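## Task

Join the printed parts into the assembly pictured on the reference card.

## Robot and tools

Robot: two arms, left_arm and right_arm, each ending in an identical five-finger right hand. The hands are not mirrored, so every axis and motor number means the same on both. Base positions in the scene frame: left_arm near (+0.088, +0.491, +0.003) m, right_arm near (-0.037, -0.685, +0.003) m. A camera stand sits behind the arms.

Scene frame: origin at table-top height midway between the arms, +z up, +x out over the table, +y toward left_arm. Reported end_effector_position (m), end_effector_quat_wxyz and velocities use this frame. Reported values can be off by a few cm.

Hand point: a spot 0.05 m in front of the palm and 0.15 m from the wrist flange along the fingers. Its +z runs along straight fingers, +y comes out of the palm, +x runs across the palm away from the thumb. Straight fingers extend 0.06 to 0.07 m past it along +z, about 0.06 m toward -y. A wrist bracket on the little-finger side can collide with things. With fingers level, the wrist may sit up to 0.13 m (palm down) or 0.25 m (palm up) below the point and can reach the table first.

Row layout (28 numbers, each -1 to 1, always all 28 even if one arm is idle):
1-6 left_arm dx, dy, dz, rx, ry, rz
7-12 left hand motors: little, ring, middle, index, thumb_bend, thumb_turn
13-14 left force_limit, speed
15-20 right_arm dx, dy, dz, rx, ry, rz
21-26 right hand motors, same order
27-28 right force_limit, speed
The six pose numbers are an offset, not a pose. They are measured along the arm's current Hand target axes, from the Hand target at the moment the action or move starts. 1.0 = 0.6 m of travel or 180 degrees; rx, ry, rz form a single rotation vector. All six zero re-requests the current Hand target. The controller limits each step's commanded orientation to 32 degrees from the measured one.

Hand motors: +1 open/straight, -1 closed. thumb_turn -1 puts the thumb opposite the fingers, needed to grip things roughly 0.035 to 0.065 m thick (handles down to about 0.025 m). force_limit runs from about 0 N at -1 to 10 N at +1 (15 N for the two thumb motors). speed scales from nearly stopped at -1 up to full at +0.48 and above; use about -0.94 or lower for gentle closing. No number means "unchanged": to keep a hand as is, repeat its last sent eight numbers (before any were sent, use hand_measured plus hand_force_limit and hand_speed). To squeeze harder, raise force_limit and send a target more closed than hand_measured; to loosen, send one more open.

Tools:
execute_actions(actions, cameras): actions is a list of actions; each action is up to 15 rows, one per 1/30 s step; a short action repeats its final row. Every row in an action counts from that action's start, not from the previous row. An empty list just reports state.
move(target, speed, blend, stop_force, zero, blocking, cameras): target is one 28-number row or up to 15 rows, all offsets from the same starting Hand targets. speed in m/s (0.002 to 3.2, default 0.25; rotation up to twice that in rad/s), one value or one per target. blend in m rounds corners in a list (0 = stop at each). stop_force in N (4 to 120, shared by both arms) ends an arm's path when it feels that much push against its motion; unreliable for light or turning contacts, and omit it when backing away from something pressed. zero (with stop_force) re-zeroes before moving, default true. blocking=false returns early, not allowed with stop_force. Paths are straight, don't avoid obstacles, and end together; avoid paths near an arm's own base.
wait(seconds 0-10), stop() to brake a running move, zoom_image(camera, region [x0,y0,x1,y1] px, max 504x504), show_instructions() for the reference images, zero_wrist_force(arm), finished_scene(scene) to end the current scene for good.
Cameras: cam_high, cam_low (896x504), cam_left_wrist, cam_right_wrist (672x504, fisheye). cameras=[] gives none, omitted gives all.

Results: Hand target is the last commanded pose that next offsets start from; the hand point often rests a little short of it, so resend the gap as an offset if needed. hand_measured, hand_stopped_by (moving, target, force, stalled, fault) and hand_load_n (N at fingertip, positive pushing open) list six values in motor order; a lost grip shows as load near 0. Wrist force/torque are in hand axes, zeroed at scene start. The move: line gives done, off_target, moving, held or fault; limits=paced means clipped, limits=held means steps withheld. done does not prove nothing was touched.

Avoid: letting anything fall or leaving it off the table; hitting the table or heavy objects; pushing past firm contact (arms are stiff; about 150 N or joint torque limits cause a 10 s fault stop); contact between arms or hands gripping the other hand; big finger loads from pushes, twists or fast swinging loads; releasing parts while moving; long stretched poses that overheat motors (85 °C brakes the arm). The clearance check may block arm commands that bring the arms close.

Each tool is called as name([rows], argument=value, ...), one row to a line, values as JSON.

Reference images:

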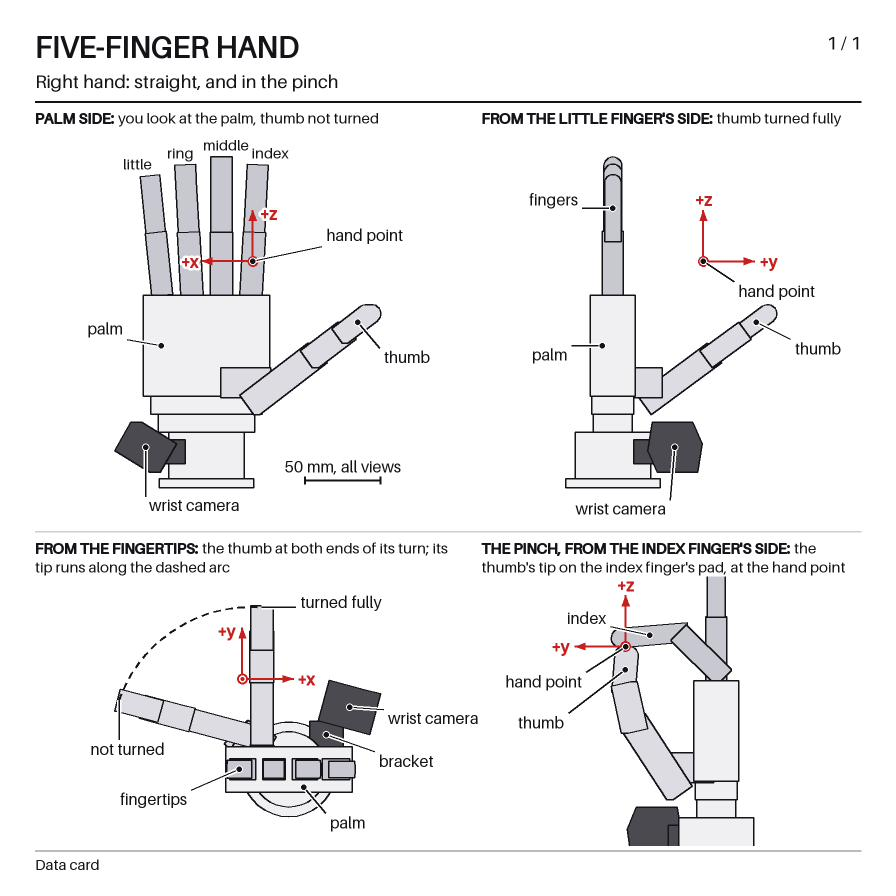

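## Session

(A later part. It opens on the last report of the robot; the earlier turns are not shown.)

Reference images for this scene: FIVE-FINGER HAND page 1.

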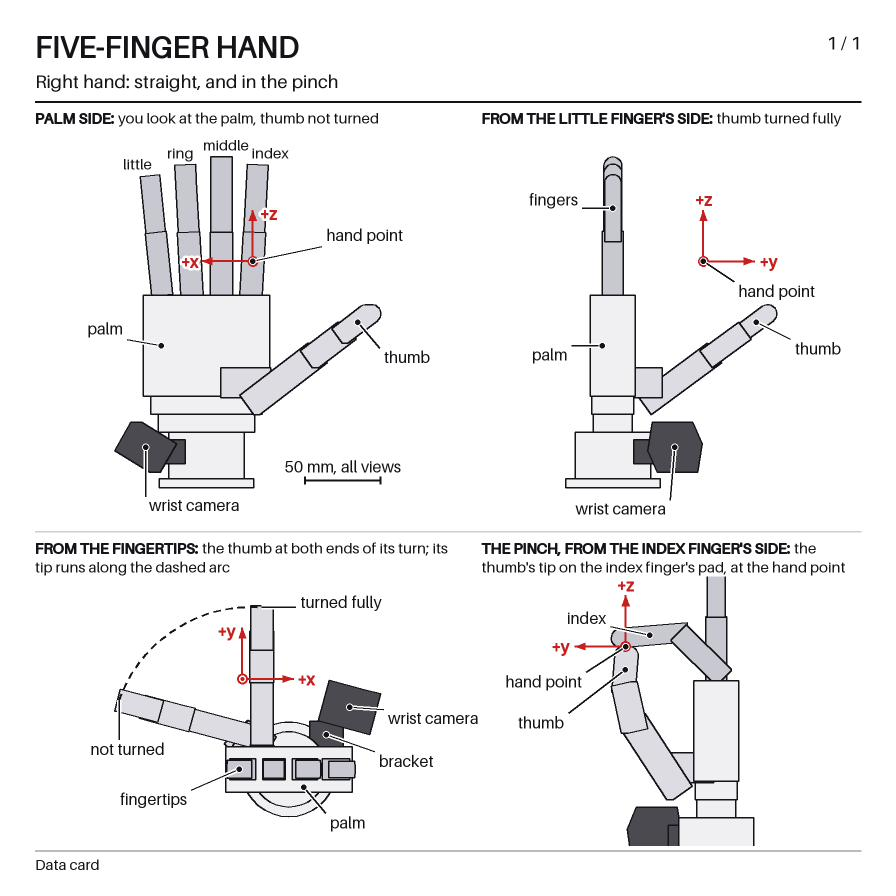

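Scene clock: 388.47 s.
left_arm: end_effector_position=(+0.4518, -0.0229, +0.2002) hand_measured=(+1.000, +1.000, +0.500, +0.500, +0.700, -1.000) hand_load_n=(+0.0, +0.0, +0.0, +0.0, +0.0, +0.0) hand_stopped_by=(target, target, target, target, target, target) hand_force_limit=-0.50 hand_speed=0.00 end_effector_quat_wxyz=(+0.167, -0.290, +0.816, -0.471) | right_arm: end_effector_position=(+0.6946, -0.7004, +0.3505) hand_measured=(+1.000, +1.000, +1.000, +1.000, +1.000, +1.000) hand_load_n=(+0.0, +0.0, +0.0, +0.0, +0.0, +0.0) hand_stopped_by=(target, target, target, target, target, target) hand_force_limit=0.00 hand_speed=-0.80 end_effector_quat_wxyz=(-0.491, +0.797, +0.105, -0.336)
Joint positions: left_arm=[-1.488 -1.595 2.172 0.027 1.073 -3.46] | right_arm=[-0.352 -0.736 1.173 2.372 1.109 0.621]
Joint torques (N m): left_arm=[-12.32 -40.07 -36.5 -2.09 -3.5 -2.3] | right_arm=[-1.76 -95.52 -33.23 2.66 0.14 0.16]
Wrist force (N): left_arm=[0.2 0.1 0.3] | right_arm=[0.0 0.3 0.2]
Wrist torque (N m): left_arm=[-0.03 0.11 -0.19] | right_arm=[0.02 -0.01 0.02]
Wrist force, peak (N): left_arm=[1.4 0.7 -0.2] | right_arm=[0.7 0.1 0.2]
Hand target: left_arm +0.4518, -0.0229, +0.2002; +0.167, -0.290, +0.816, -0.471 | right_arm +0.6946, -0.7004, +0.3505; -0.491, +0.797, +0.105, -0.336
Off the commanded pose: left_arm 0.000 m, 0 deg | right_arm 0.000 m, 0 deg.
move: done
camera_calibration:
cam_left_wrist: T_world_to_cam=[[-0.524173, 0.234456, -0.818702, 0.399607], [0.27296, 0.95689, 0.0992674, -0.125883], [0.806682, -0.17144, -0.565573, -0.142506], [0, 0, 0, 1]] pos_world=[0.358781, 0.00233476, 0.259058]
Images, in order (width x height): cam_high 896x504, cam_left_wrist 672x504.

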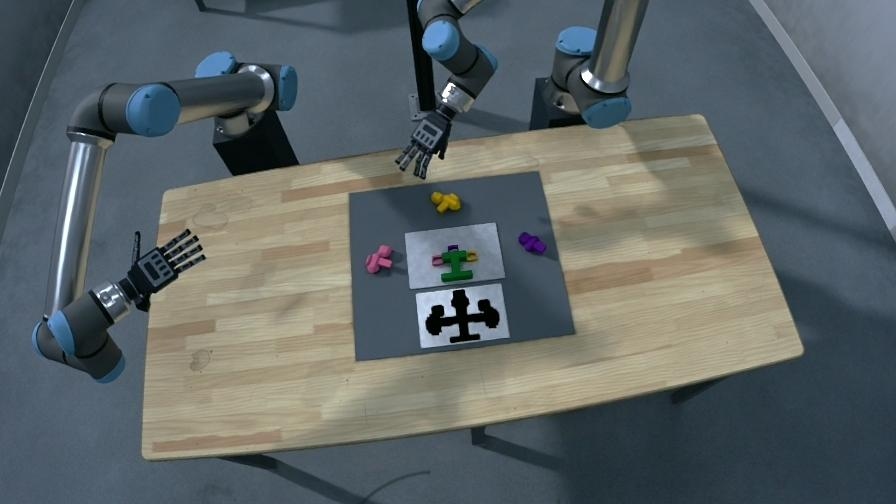

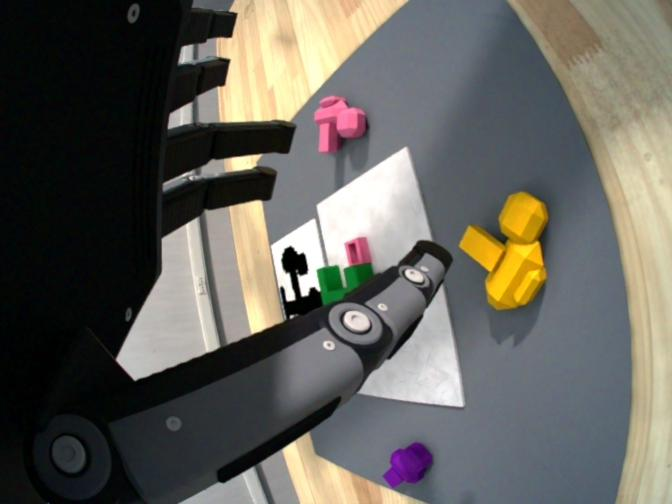

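move(target=[-0.007, 0.1205, 0.058, 0, 0, 0, 1, 1, 0.5, 0.5, 0.7, -1, -0.5, 0, 0, 0, 0, 0, 0, 0, 1, 1, 1, 1, 1, 1, 0, -0.8], speed=0.25, cameras=["cam_low", "cam_left_wrist"])

zoom_image(camera="cam_left_wrist", region=[380, 120, 580, 320])

zoom_image(camera="cam_low", region=[330, 130, 450, 250])

Scene clock: 411.13 s.
left_arm: end_effector_position=(+0.4513, -0.0156, +0.1202) hand_measured=(+1.000, +1.000, +0.500, +0.500, +0.700, -1.000) hand_load_n=(-0.5, +0.0, +0.0, +0.0, +0.0, +0.0) hand_stopped_by=(target, target, target, target, target, target) hand_force_limit=-0.50 hand_speed=0.00 end_effector_quat_wxyz=(+0.167, -0.290, +0.816, -0.471) | right_arm: end_effector_position=(+0.6946, -0.7004, +0.3505) hand_measured=(+1.000, +1.000, +1.000, +1.000, +1.000, +1.000) hand_load_n=(+0.0, +0.0, +0.0, +0.0, +0.0, +0.0) hand_stopped_by=(target, target, target, target, target, target) hand_force_limit=0.00 hand_speed=-0.80 end_effector_quat_wxyz=(-0.491, +0.797, +0.105, -0.336)
Joint positions: left_arm=[-1.488 -1.505 2.259 -0.149 1.074 -3.46] | right_arm=[-0.352 -0.736 1.173 2.372 1.109 0.621]
Joint torques (N m): left_arm=[9.52 -27.21 -35.25 -2.49 3.22 2.36] | right_arm=[-1.27 -94.24 -32.63 2.63 -0.01 0.18]
Wrist force (N): left_arm=[0.1 0.0 0.2] | right_arm=[0.4 0.3 0.1]
Wrist torque (N m): left_arm=[-0.04 0.11 -0.22] | right_arm=[0.03 -0.07 0.04]
Wrist force, peak (N): left_arm=[-0.1 1.7 1.5] | right_arm=[0.7 0.3 0.2]
Hand target: left_arm +0.4513, -0.0156, +0.1202; +0.167, -0.290, +0.816, -0.471 | right_arm +0.6946, -0.7004, +0.3505; -0.491, +0.797, +0.105, -0.336
Off the commanded pose: left_arm 0.000 m, 0 deg | right_arm 0.000 m, 0 deg.
move: done
camera_calibration:
cam_left_wrist: T_world_to_cam=[[-0.524229, 0.234332, -0.818702, 0.332188], [0.272811, 0.956938, 0.0992136, -0.124711], [0.806696, -0.17134, -0.565583, -0.185964], [0, 0, 0, 1]] pos_world=[0.358181, 0.00963499, 0.179158]
Images, in order (width x height): cam_low 896x504, cam_left_wrist 672x504.

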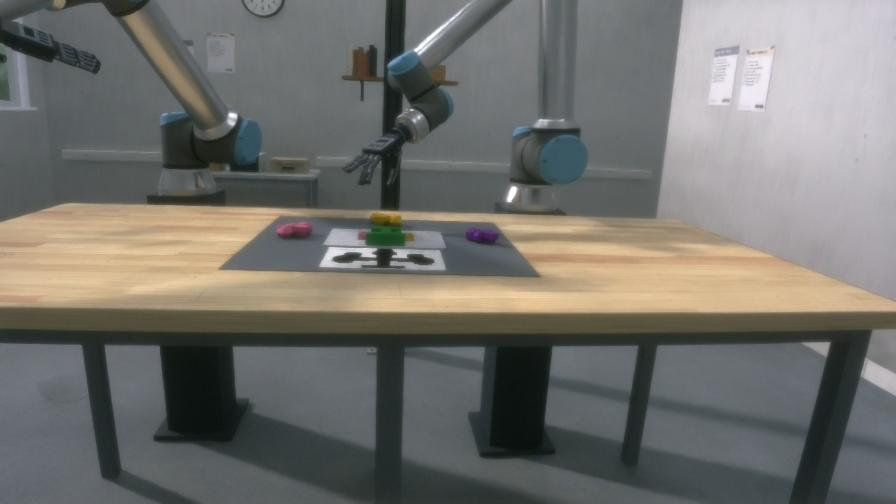

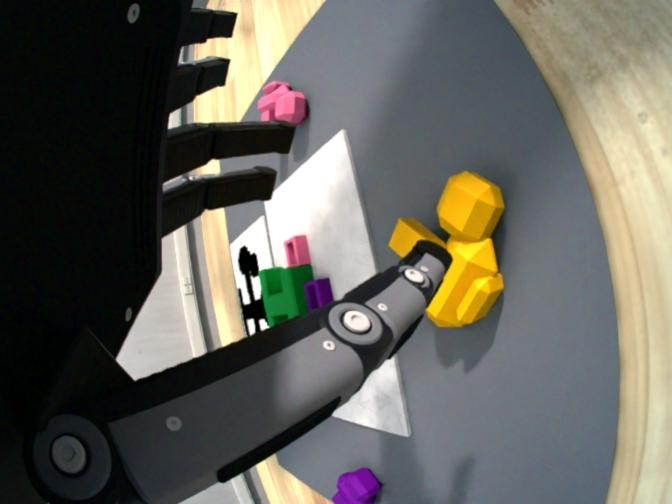

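Scaled by 2.520 from the camera's 672x504 image, which has a finer 960x720 frame.

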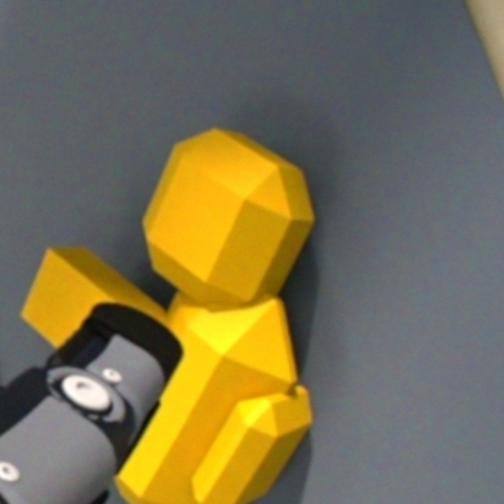

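Scaled by 4.200 from the camera's 896x504 image, which has a finer 1280x720 frame.

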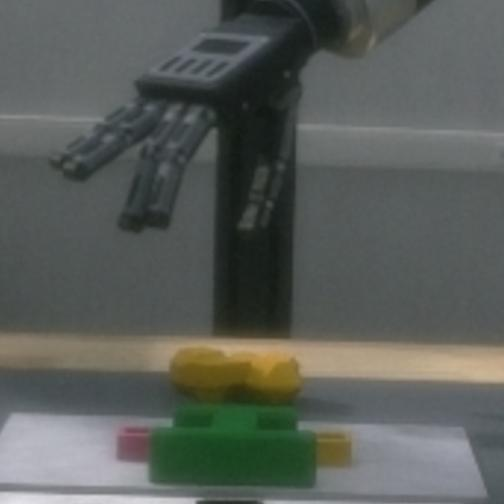

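move(target=[0.0033, 0.123, 0.071, 0, 0, 0, 1, 1, 0.5, 0.5, 0.7, -1, -0.5, 0, 0, 0, 0, 0, 0, 0, 1, 1, 1, 1, 1, 1, 0, -0.8], speed=0.12, stop_force=8, cameras=["cam_low", "cam_left_wrist", "cam_high"])

zoom_image(camera="cam_left_wrist", region=[250, 100, 470, 320])

zoom_image(camera="cam_low", region=[330, 160, 450, 250])

Scene clock: 431.00 s.
left_arm: end_effector_position=(+0.4498, -0.0170, +0.0350) hand_measured=(+1.000, +1.000, +0.500, +0.500, +0.700, -1.000) hand_load_n=(+0.0, +0.0, +0.0, +0.0, +0.0, +0.0) hand_stopped_by=(target, target, target, target, target, target) hand_force_limit=-0.50 hand_speed=0.00 end_effector_quat_wxyz=(+0.167, -0.290, +0.816, -0.471) | right_arm: end_effector_position=(+0.6946, -0.7004, +0.3505) hand_measured=(+1.000, +1.000, +1.000, +1.000, +1.000, +1.000) hand_load_n=(+0.0, +0.0, +0.0, +0.0, +0.0, -0.5) hand_stopped_by=(target, target, target, target, target, target) hand_force_limit=0.00 hand_speed=-0.80 end_effector_quat_wxyz=(-0.491, +0.797, +0.105, -0.336)
Joint positions: left_arm=[-1.492 -1.366 2.315 -0.344 1.07 -3.463] | right_arm=[-0.352 -0.736 1.173 2.372 1.109 0.621]
Joint torques (N m): left_arm=[9.3 -31.19 -36.82 -2.6 2.06 2.46] | right_arm=[-1.92 -95.11 -31.72 2.78 0.27 0.14]
Wrist force (N): left_arm=[0.0 0.3 0.3] | right_arm=[0.1 -0.3 0.3]
Wrist torque (N m): left_arm=[0.00 0.12 -0.08] | right_arm=[-0.07 -0.03 0.00]
Wrist force, peak (N): left_arm=[-0.5 1.4 1.1] | right_arm=[0.8 0.2 -0.1]
Hand target: left_arm +0.4498, -0.0170, +0.0350; +0.167, -0.290, +0.816, -0.471 | right_arm +0.6946, -0.7004, +0.3505; -0.491, +0.797, +0.105, -0.336
Off the commanded pose: left_arm 0.000 m, 0 deg | right_arm 0.000 m, 0 deg.
move: done
camera_calibration:
cam_left_wrist: T_world_to_cam=[[-0.524261, 0.234151, -0.818733, 0.26191], [0.272788, 0.956966, 0.0990093, -0.114471], [0.806683, -0.171434, -0.565574, -0.233233], [0, 0, 0, 1]] pos_world=[0.356681, 0.00823483, 0.0938574]
Images, in order (width x height): cam_high 896x504, cam_low 896x504, cam_left_wrist 672x504.

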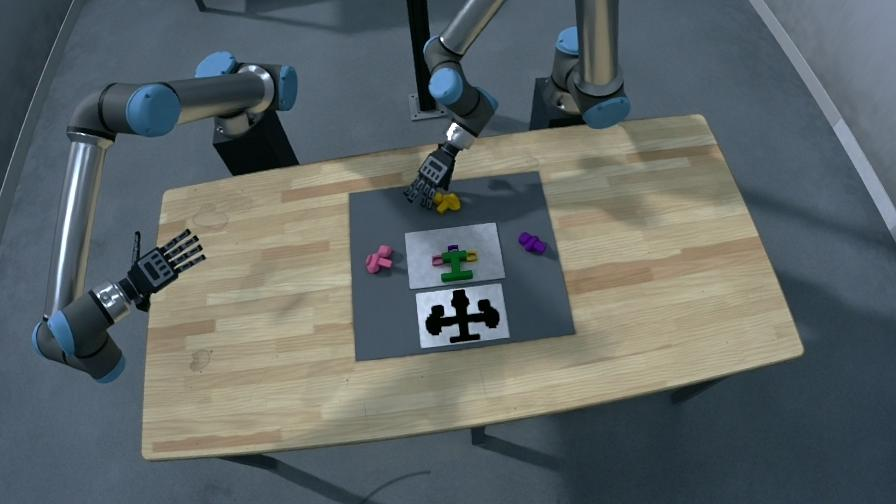

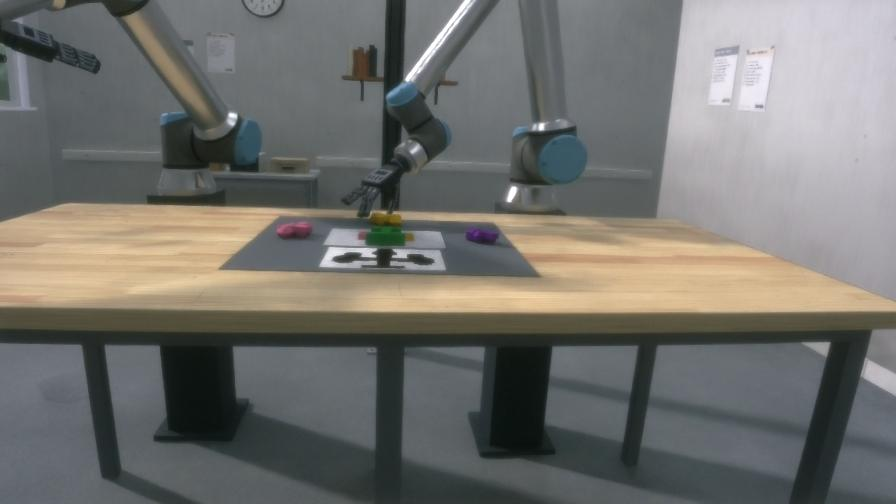

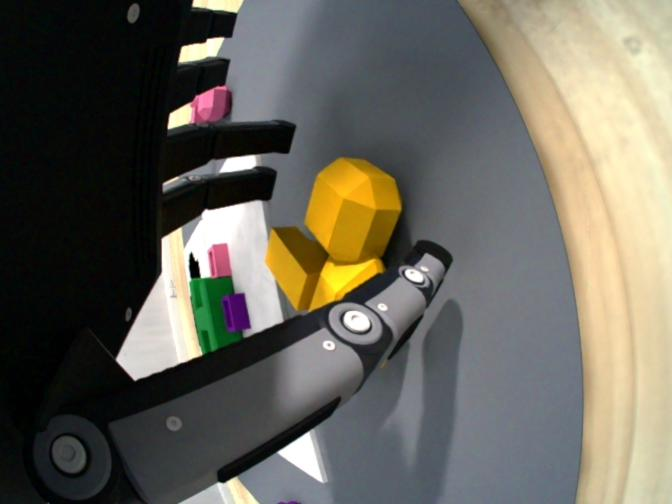

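Scaled by 2.291 from the camera's 672x504 image, which has a finer 960x720 frame.

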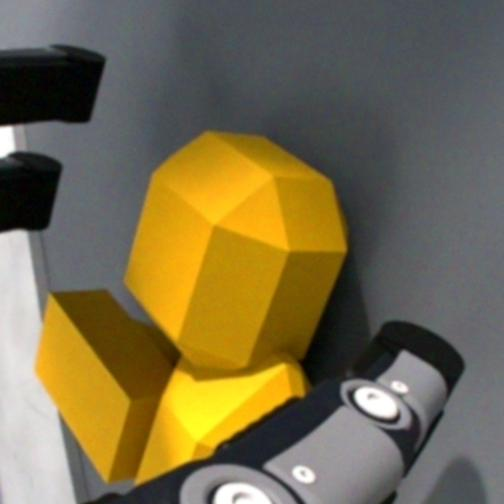

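Scaled by 4.200 from the camera's 896x504 image, which has a finer 1280x720 frame.

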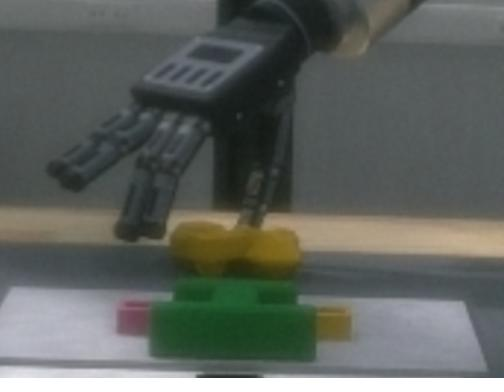

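move(target=[0, 0.013, 0.0075, 0, 0, 0, 1, 1, 0.4, 0.4, 0.5, -1, -0.2, -0.5, 0, 0, 0, 0, 0, 0, 1, 1, 1, 1, 1, 1, 0, -0.8], speed=0.05, stop_force=6, cameras=["cam_left_wrist"])

zoom_image(camera="cam_left_wrist", region=[250, 100, 470, 320])

Scene clock: 445.80 s.
left_arm: end_effector_position=(+0.4498, -0.0170, +0.0260) hand_measured=(+1.000, +1.000, +0.400, +0.400, +0.500, -1.000) hand_load_n=(+0.0, +0.0, +0.0, +0.0, +0.0, +0.0) hand_stopped_by=(target, target, target, target, target, target) hand_force_limit=-0.20 hand_speed=-0.50 end_effector_quat_wxyz=(+0.167, -0.290, +0.816, -0.471) | right_arm: end_effector_position=(+0.6946, -0.7004, +0.3505) hand_measured=(+1.000, +1.000, +1.000, +1.000, +1.000, +1.000) hand_load_n=(-0.5, +0.0, +0.0, +0.0, +0.0, +0.0) hand_stopped_by=(target, target, target, target, target, target) hand_force_limit=0.00 hand_speed=-0.80 end_effector_quat_wxyz=(-0.491, +0.797, +0.105, -0.336)
Joint positions: left_arm=[-1.492 -1.349 2.32 -0.365 1.07 -3.463] | right_arm=[-0.352 -0.736 1.173 2.372 1.109 0.621]
Joint torques (N m): left_arm=[6.75 -60.3 -34.35 3.27 1.9 1.63] | right_arm=[-1.65 -94.08 -31.71 2.46 0.14 0.05]
Wrist force (N): left_arm=[-0.2 0.4 0.5] | right_arm=[0.0 -0.1 0.1]
Wrist torque (N m): left_arm=[-0.02 0.13 -0.09] | right_arm=[-0.03 -0.01 0.00]
Wrist force, peak (N): left_arm=[-0.3 0.6 0.7] | right_arm=[0.7 -0.4 0.2]
Hand target: left_arm +0.4498, -0.0170, +0.0260; +0.167, -0.290, +0.816, -0.471 | right_arm +0.6946, -0.7004, +0.3505; -0.491, +0.797, +0.105, -0.336
Off the commanded pose: left_arm 0.000 m, 0 deg | right_arm 0.000 m, 0 deg.
move: done
camera_calibration:
cam_left_wrist: T_world_to_cam=[[-0.524261, 0.234151, -0.818733, 0.254541], [0.272788, 0.956966, 0.0990093, -0.11358], [0.806683, -0.171434, -0.565574, -0.238323], [0, 0, 0, 1]] pos_world=[0.356681, 0.00823483, 0.0848574]
Images, in order (width x height): cam_left_wrist 672x504.

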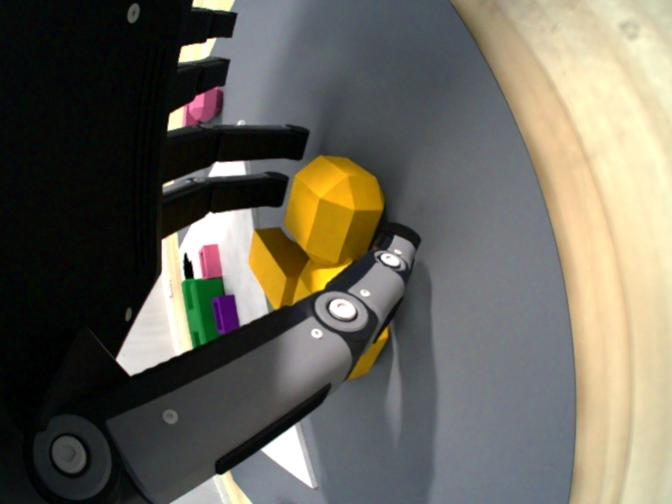

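Scaled by 2.291 from the camera's 672x504 image, which has a finer 960x720 frame.

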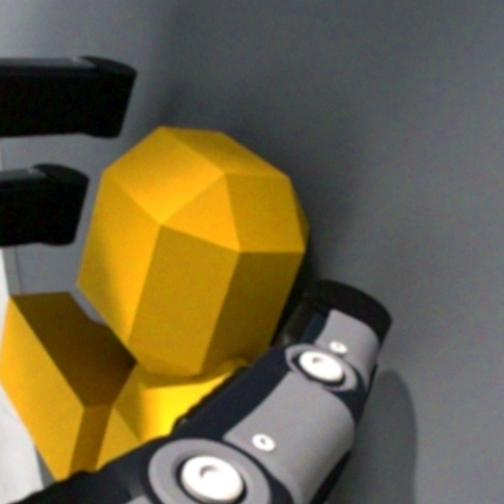

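move(target=[0, 0, 0, 0, 0, 0, 1, 1, -0.2, -0.2, 0, -1, -0.3, -0.92, 0, 0, 0, 0, 0, 0, 1, 1, 1, 1, 1, 1, 0, -0.8], cameras=["cam_left_wrist"])

zoom_image(camera="cam_left_wrist", region=[250, 100, 470, 320])

Scene clock: 451.63 s.
left_arm: end_effector_position=(+0.4498, -0.0170, +0.0260) hand_measured=(+1.000, +1.000, +0.126, +0.110, +0.354, -1.000) hand_load_n=(+0.0, +0.0, +3.0, +6.0, +5.0, -1.0) hand_stopped_by=(target, target, force, force, force, target) hand_force_limit=-0.30 hand_speed=-0.92 end_effector_quat_wxyz=(+0.167, -0.290, +0.816, -0.471) | right_arm: end_effector_position=(+0.6946, -0.7004, +0.3505) hand_measured=(+1.000, +1.000, +1.000, +1.000, +1.000, +1.000) hand_load_n=(+0.0, +0.0, +0.0, +0.0, -0.5, -0.5) hand_stopped_by=(target, target, target, target, target, target) hand_force_limit=0.00 hand_speed=-0.80 end_effector_quat_wxyz=(-0.491, +0.797, +0.105, -0.336)
Joint positions: left_arm=[-1.492 -1.349 2.32 -0.365 1.07 -3.463] | right_arm=[-0.352 -0.736 1.173 2.372 1.109 0.621]
Joint torques (N m): left_arm=[0.81 -59.39 -34.24 3.05 1.61 1.46] | right_arm=[-1.59 -96.1 -32.11 2.41 0.29 0.13]
Wrist force (N): left_arm=[-0.3 -1.0 -0.1] | right_arm=[0.5 -0.3 0.0]
Wrist torque (N m): left_arm=[-0.06 0.12 -0.10] | right_arm=[-0.04 -0.07 0.02]
Wrist force, peak (N): left_arm=[-0.3 -1.0 -0.1] | right_arm=[0.7 -0.1 0.6]
Hand target: left_arm +0.4498, -0.0170, +0.0260; +0.167, -0.290, +0.816, -0.471 | right_arm +0.6946, -0.7004, +0.3505; -0.491, +0.797, +0.105, -0.336
Off the commanded pose: left_arm 0.000 m, 0 deg | right_arm 0.000 m, 0 deg.
move: done
camera_calibration:
cam_left_wrist: T_world_to_cam=[[-0.524261, 0.234151, -0.818733, 0.254541], [0.272788, 0.956966, 0.0990093, -0.11358], [0.806683, -0.171434, -0.565574, -0.238323], [0, 0, 0, 1]] pos_world=[0.356681, 0.00823483, 0.0848574]
Images, in order (width x height): cam_left_wrist 672x504.

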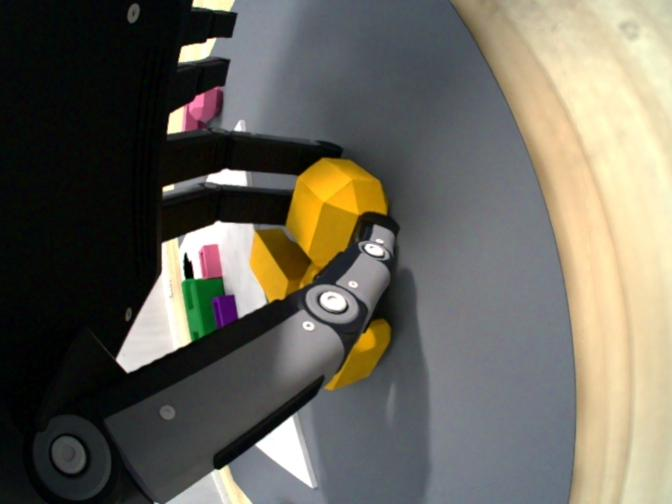

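Scaled by 2.291 from the camera's 672x504 image, which has a finer 960x720 frame.

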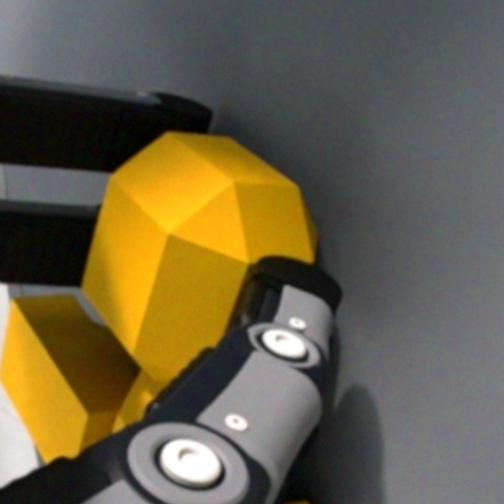

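move(target=[0, -0.0722, -0.0417, 0, 0, 0, 1, 1, -0.2, -0.2, 0, -1, -0.3, -0.92, 0, 0, 0, 0, 0, 0, 1, 1, 1, 1, 1, 1, 0, -0.8], speed=0.06, cameras=["cam_left_wrist", "cam_low"])

zoom_image(camera="cam_left_wrist", region=[230, 100, 450, 320])

zoom_image(camera="cam_low", region=[340, 160, 440, 250])

Scene clock: 457.83 s.
left_arm: end_effector_position=(+0.4498, -0.0171, +0.0762) hand_measured=(+1.000, +1.000, +0.126, +0.110, +0.354, -1.000) hand_load_n=(+0.0, +0.0, +2.5, +5.5, +5.5, -1.0) hand_stopped_by=(target, target, force, force, force, target) hand_force_limit=-0.30 hand_speed=-0.92 end_effector_quat_wxyz=(+0.167, -0.290, +0.816, -0.472) | right_arm: end_effector_position=(+0.6946, -0.7004, +0.3505) hand_measured=(+1.000, +1.000, +1.000, +1.000, +1.000, +1.000) hand_load_n=(+0.0, +0.0, +0.0, +0.0, +0.0, -0.5) hand_stopped_by=(target, target, target, target, target, target) hand_force_limit=0.00 hand_speed=-0.80 end_effector_quat_wxyz=(-0.491, +0.797, +0.105, -0.336)
Joint positions: left_arm=[-1.492 -1.436 2.29 -0.249 1.07 -3.463] | right_arm=[-0.352 -0.736 1.173 2.372 1.109 0.621]
Joint torques (N m): left_arm=[-0.23 -27.68 -16.68 -2.07 1.32 -0.57] | right_arm=[-1.36 -94.74 -32.54 2.55 0.48 -0.36]
Wrist force (N): left_arm=[-0.2 0.4 0.3] | right_arm=[0.2 0.2 0.4]
Wrist torque (N m): left_arm=[-0.01 0.13 -0.08] | right_arm=[0.01 -0.04 0.02]
Wrist force, peak (N): left_arm=[0.0 1.5 0.9] | right_arm=[0.7 0.1 0.5]
Hand target: left_arm +0.4498, -0.0169, +0.0760; +0.167, -0.290, +0.816, -0.471 | right_arm +0.6946, -0.7004, +0.3505; -0.491, +0.797, +0.105, -0.336
Off the commanded pose: left_arm 0.000 m, 0 deg | right_arm 0.000 m, 0 deg.
move: done
camera_calibration:
cam_left_wrist: T_world_to_cam=[[-0.52416, 0.233961, -0.818852, 0.295647], [0.272823, 0.956979, 0.0987883, -0.118437], [0.806737, -0.17162, -0.56544, -0.209985], [0, 0, 0, 1]] pos_world=[0.356681, 0.00813447, 0.135057]
Images, in order (width x height): cam_low 896x504, cam_left_wrist 672x504.

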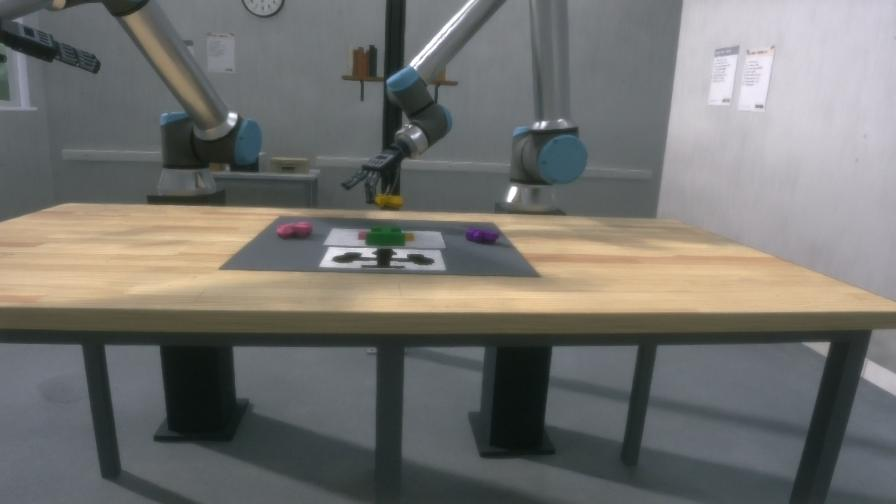

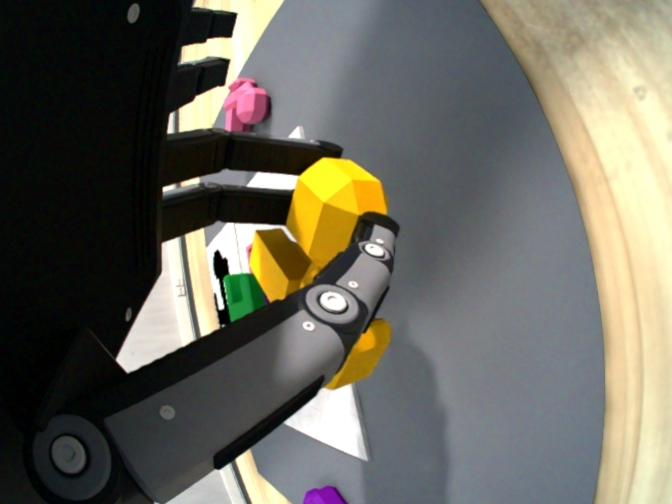

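Scaled by 2.291 from the camera's 672x504 image, which has a finer 960x720 frame.

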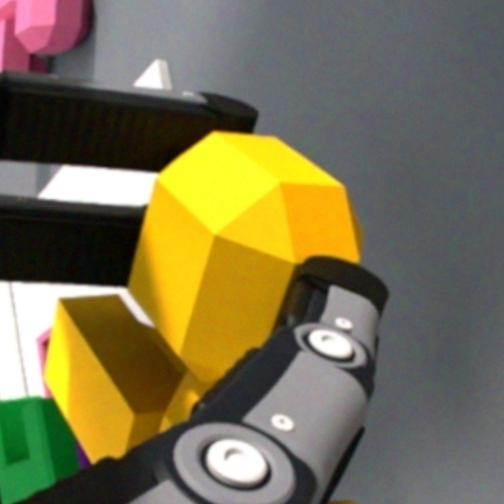

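Scaled by 5.040 from the camera's 896x504 image, which has a finer 1280x720 frame.

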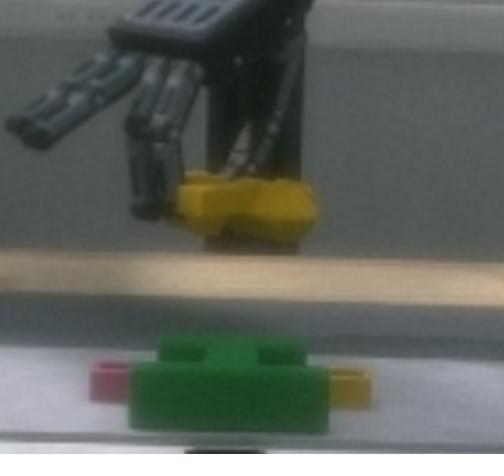

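move(target=[-0.3197, -0.1653, 0.0065, 0, 0.2011, 0.1161, 1, 1, -0.2, -0.2, 0, -1, -0.3, -0.92, 0, 0, 0, 0, 0, 0, 1, 1, 1, 1, 1, 1, 0, -0.8], speed=0.2, cameras=["cam_left_wrist", "cam_low", "cam_high"])

zoom_image(camera="cam_left_wrist", region=[230, 130, 530, 350])

zoom_image(camera="cam_low", region=[350, 90, 470, 200])

Scene clock: 510.60 s.
left_arm: end_effector_position=(+0.6319, +0.0632, +0.1599) hand_measured=(+1.000, +1.000, +0.126, +0.110, +0.354, -1.000) hand_load_n=(+0.0, -0.5, +2.5, +5.5, +5.5, -1.0) hand_stopped_by=(target, target, force, force, force, target) hand_force_limit=-0.30 hand_speed=-0.92 end_effector_quat_wxyz=(-0.011, +0.020, +0.866, -0.500) | right_arm: end_effector_position=(+0.6946, -0.7004, +0.3505) hand_measured=(+1.000, +1.000, +1.000, +1.000, +1.000, +1.000) hand_load_n=(+0.0, +0.0, +0.0, +0.0, +0.0, +0.0) hand_stopped_by=(target, target, target, target, target, target) hand_force_limit=0.00 hand_speed=-0.80 end_effector_quat_wxyz=(-0.491, +0.797, +0.105, -0.336)
Joint positions: left_arm=[-0.735 -1.3 1.939 0.108 2.316 -2.581] | right_arm=[-0.352 -0.736 1.173 2.372 1.109 0.621]
Joint torques (N m): left_arm=[10.93 -50.1 -40.36 4.16 4.36 2.74] | right_arm=[-1.91 -94.74 -31.92 2.68 0.45 0.39]
Wrist force (N): left_arm=[-0.4 0.3 0.3] | right_arm=[0.3 0.0 0.1]
Wrist torque (N m): left_arm=[-0.06 0.16 -0.08] | right_arm=[0.00 -0.05 0.02]
Wrist force, peak (N): left_arm=[-1.9 0.2 -0.3] | right_arm=[0.6 0.5 0.4]
Hand target: left_arm +0.6320, +0.0632, +0.1599; -0.011, +0.020, +0.866, -0.500 | right_arm +0.6946, -0.7004, +0.3505; -0.491, +0.797, +0.105, -0.336
Off the commanded pose: left_arm 0.000 m, 0 deg | right_arm 0.000 m, 0 deg.
move: done
camera_calibration:
cam_left_wrist: T_world_to_cam=[[-0.234374, 0.523908, -0.818895, 0.239492], [0.841038, 0.531749, 0.0994887, -0.585582], [0.48757, -0.665404, -0.565255, -0.0630137], [0, 0, 0, 1]] pos_world=[0.579351, 0.143981, 0.218759]
Images, in order (width x height): cam_high 896x504, cam_low 896x504, cam_left_wrist 672x504.

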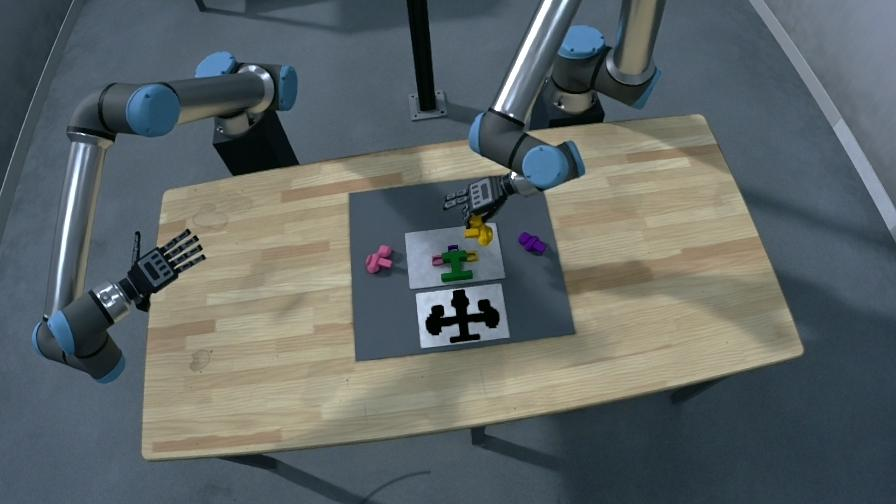

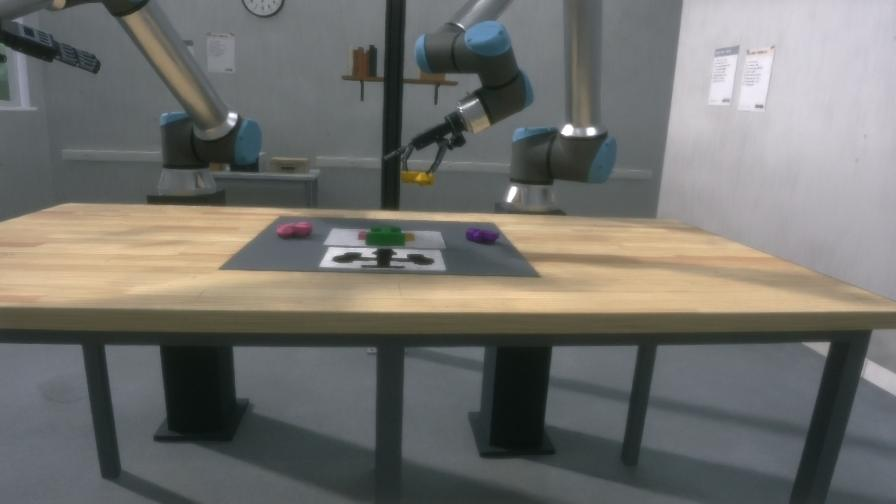

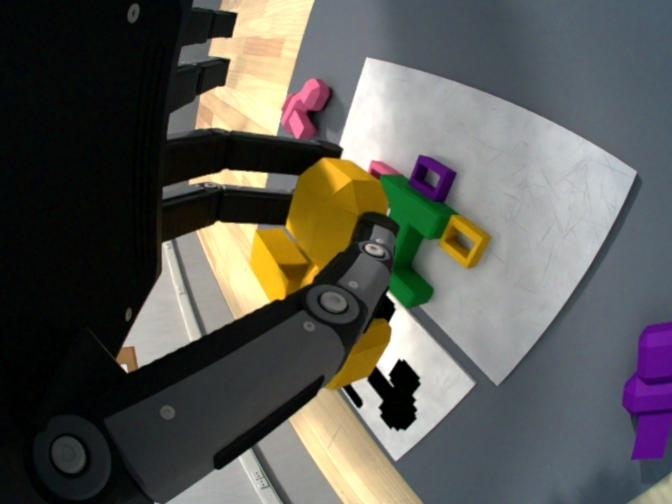

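Scaled by 1.680 from the camera's 672x504 image, which has a finer 960x720 frame.

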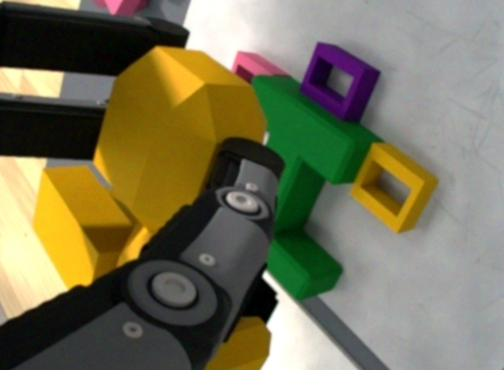

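Scaled by 4.200 from the camera's 896x504 image, which has a finer 1280x720 frame.

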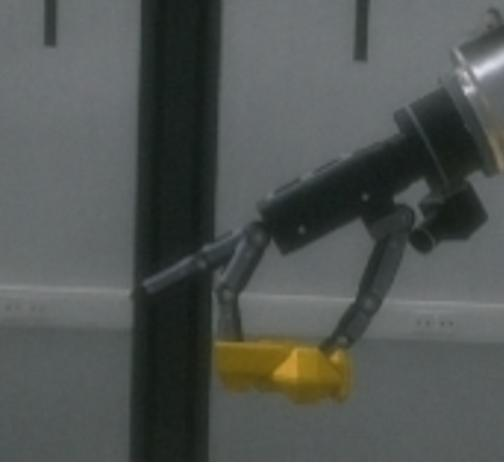

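zoom_image(camera="cam_low", region=[390, 160, 445, 195])

zoom_image(camera="cam_left_wrist", region=[370, 140, 510, 320])

zoom_image(camera="cam_left_wrist", region=[240, 140, 400, 310])

Scaled by 9.164 from the camera's 896x504 image, which has a finer 1280x720 frame.

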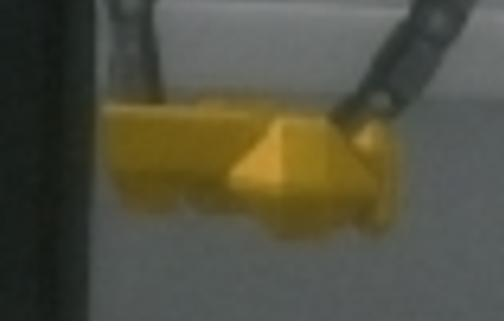

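Scaled by 2.800 from the camera's 672x504 image, which has a finer 960x720 frame.

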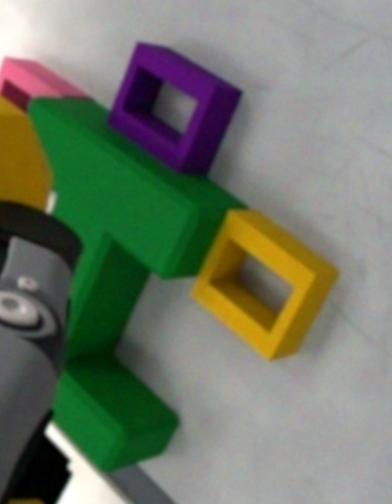

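Scaled by 2.965 from the camera's 672x504 image, which has a finer 960x720 frame.

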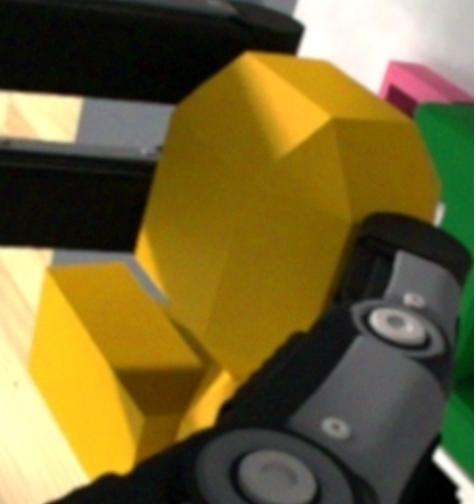

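zoom_image(camera="cam_left_wrist", region=[430, 205, 500, 275])

move(target=[0, 0.0577, 0.0333, 0, 0, 0, 1, 1, -0.2, -0.2, 0, -1, -0.3, -0.92, 0, 0, 0, 0, 0, 0, 1, 1, 1, 1, 1, 1, 0, -0.8], speed=0.1, cameras=["cam_left_wrist", "cam_low"])

zoom_image(camera="cam_left_wrist", region=[380, 200, 460, 290])

zoom_image(camera="cam_low", region=[370, 180, 450, 250])

Scaled by 7.200 from the camera's 672x504 image, which has a finer 960x720 frame.

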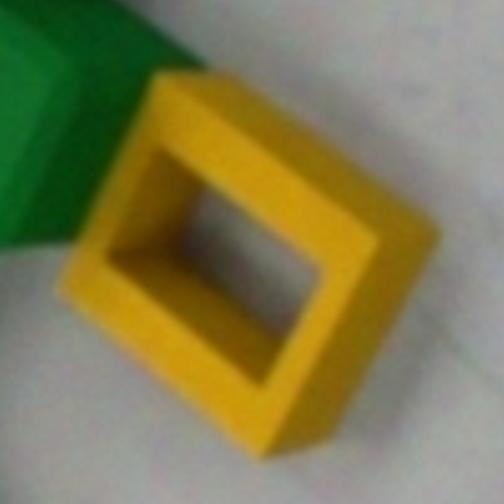

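Scene clock: 529.67 s.
left_arm: end_effector_position=(+0.6319, +0.0632, +0.1198) hand_measured=(+1.000, +1.000, +0.126, +0.110, +0.354, -1.000) hand_load_n=(+0.0, +0.0, +2.5, +5.5, +5.5, -0.5) hand_stopped_by=(target, target, force, force, force, target) hand_force_limit=-0.30 hand_speed=-0.92 end_effector_quat_wxyz=(-0.012, +0.020, +0.866, -0.500) | right_arm: end_effector_position=(+0.6946, -0.7004, +0.3505) hand_measured=(+1.000, +1.000, +1.000, +1.000, +1.000, +1.000) hand_load_n=(+0.0, +0.0, +0.0, +0.0, +0.0, -0.5) hand_stopped_by=(target, target, target, target, target, target) hand_force_limit=0.00 hand_speed=-0.80 end_effector_quat_wxyz=(-0.491, +0.797, +0.105, -0.336)
Joint positions: left_arm=[-0.735 -1.256 1.967 0.036 2.316 -2.58] | right_arm=[-0.352 -0.736 1.173 2.372 1.109 0.621]
Joint torques (N m): left_arm=[0 -76.13 -43.71 3.79 2.59 -2.95] | right_arm=[-1.07 -94.82 -31.65 2.77 0.3 0.13]
Wrist force (N): left_arm=[-0.5 0.6 -0.1] | right_arm=[0.3 -0.1 0.2]
Wrist torque (N m): left_arm=[0.03 0.21 -0.13] | right_arm=[-0.05 -0.06 0.01]
Wrist force, peak (N): left_arm=[-0.4 1.7 0.2] | right_arm=[0.6 0.3 0.5]
Hand target: left_arm +0.6320, +0.0631, +0.1200; -0.011, +0.020, +0.866, -0.500 | right_arm +0.6946, -0.7004, +0.3505; -0.491, +0.797, +0.105, -0.336
Off the commanded pose: left_arm 0.000 m, 0 deg | right_arm 0.000 m, 0 deg.
move: done
camera_calibration:
cam_left_wrist: T_world_to_cam=[[-0.234368, 0.524116, -0.818764, 0.206522], [0.841161, 0.531555, 0.0994864, -0.581604], [0.48736, -0.665396, -0.565445, -0.0854114], [0, 0, 0, 1]] pos_world=[0.579251, 0.144081, 0.178659]
Images, in order (width x height): cam_low 896x504, cam_left_wrist 672x504.

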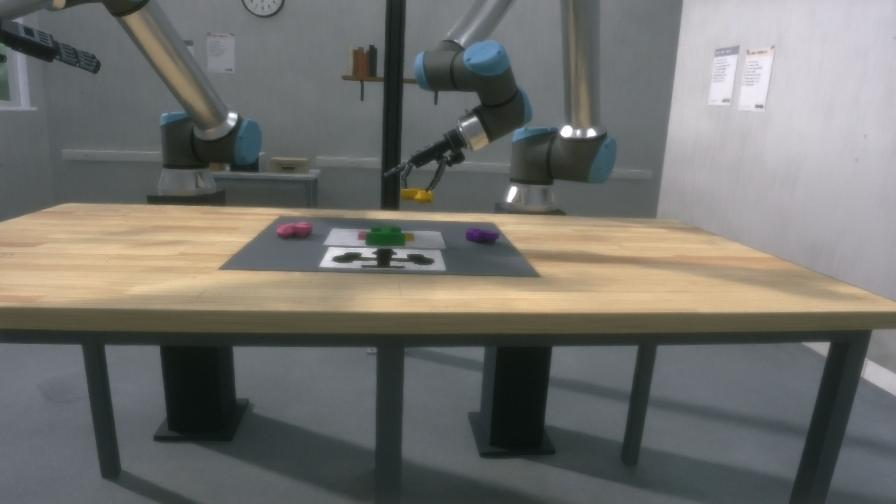

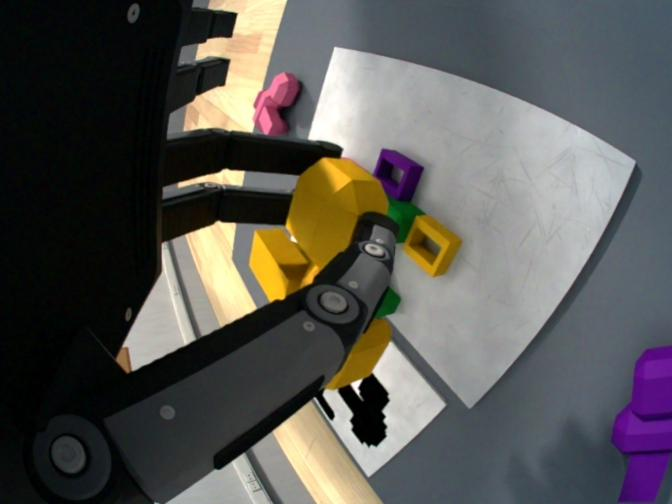

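Scaled by 5.600 from the camera's 672x504 image, which has a finer 960x720 frame.

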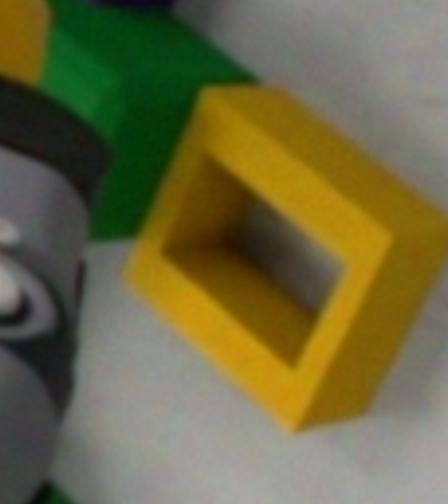

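Scaled by 6.300 from the camera's 896x504 image, which has a finer 1280x720 frame.

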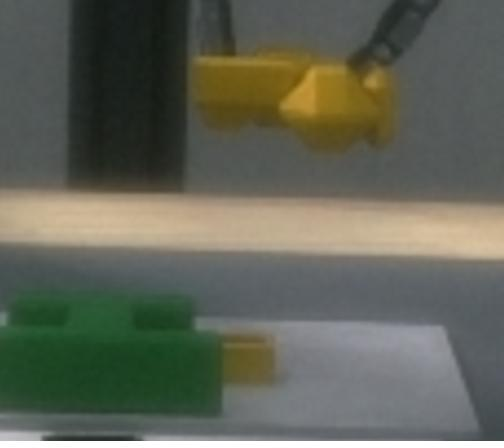

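zoom_image(camera="cam_left_wrist", region=[235, 215, 325, 305])

Scaled by 5.600 from the camera's 672x504 image, which has a finer 960x720 frame.

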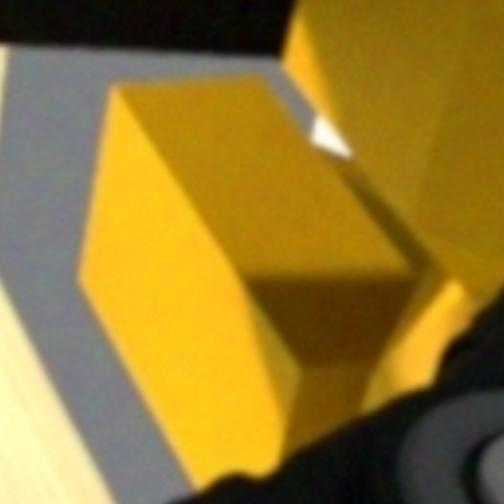

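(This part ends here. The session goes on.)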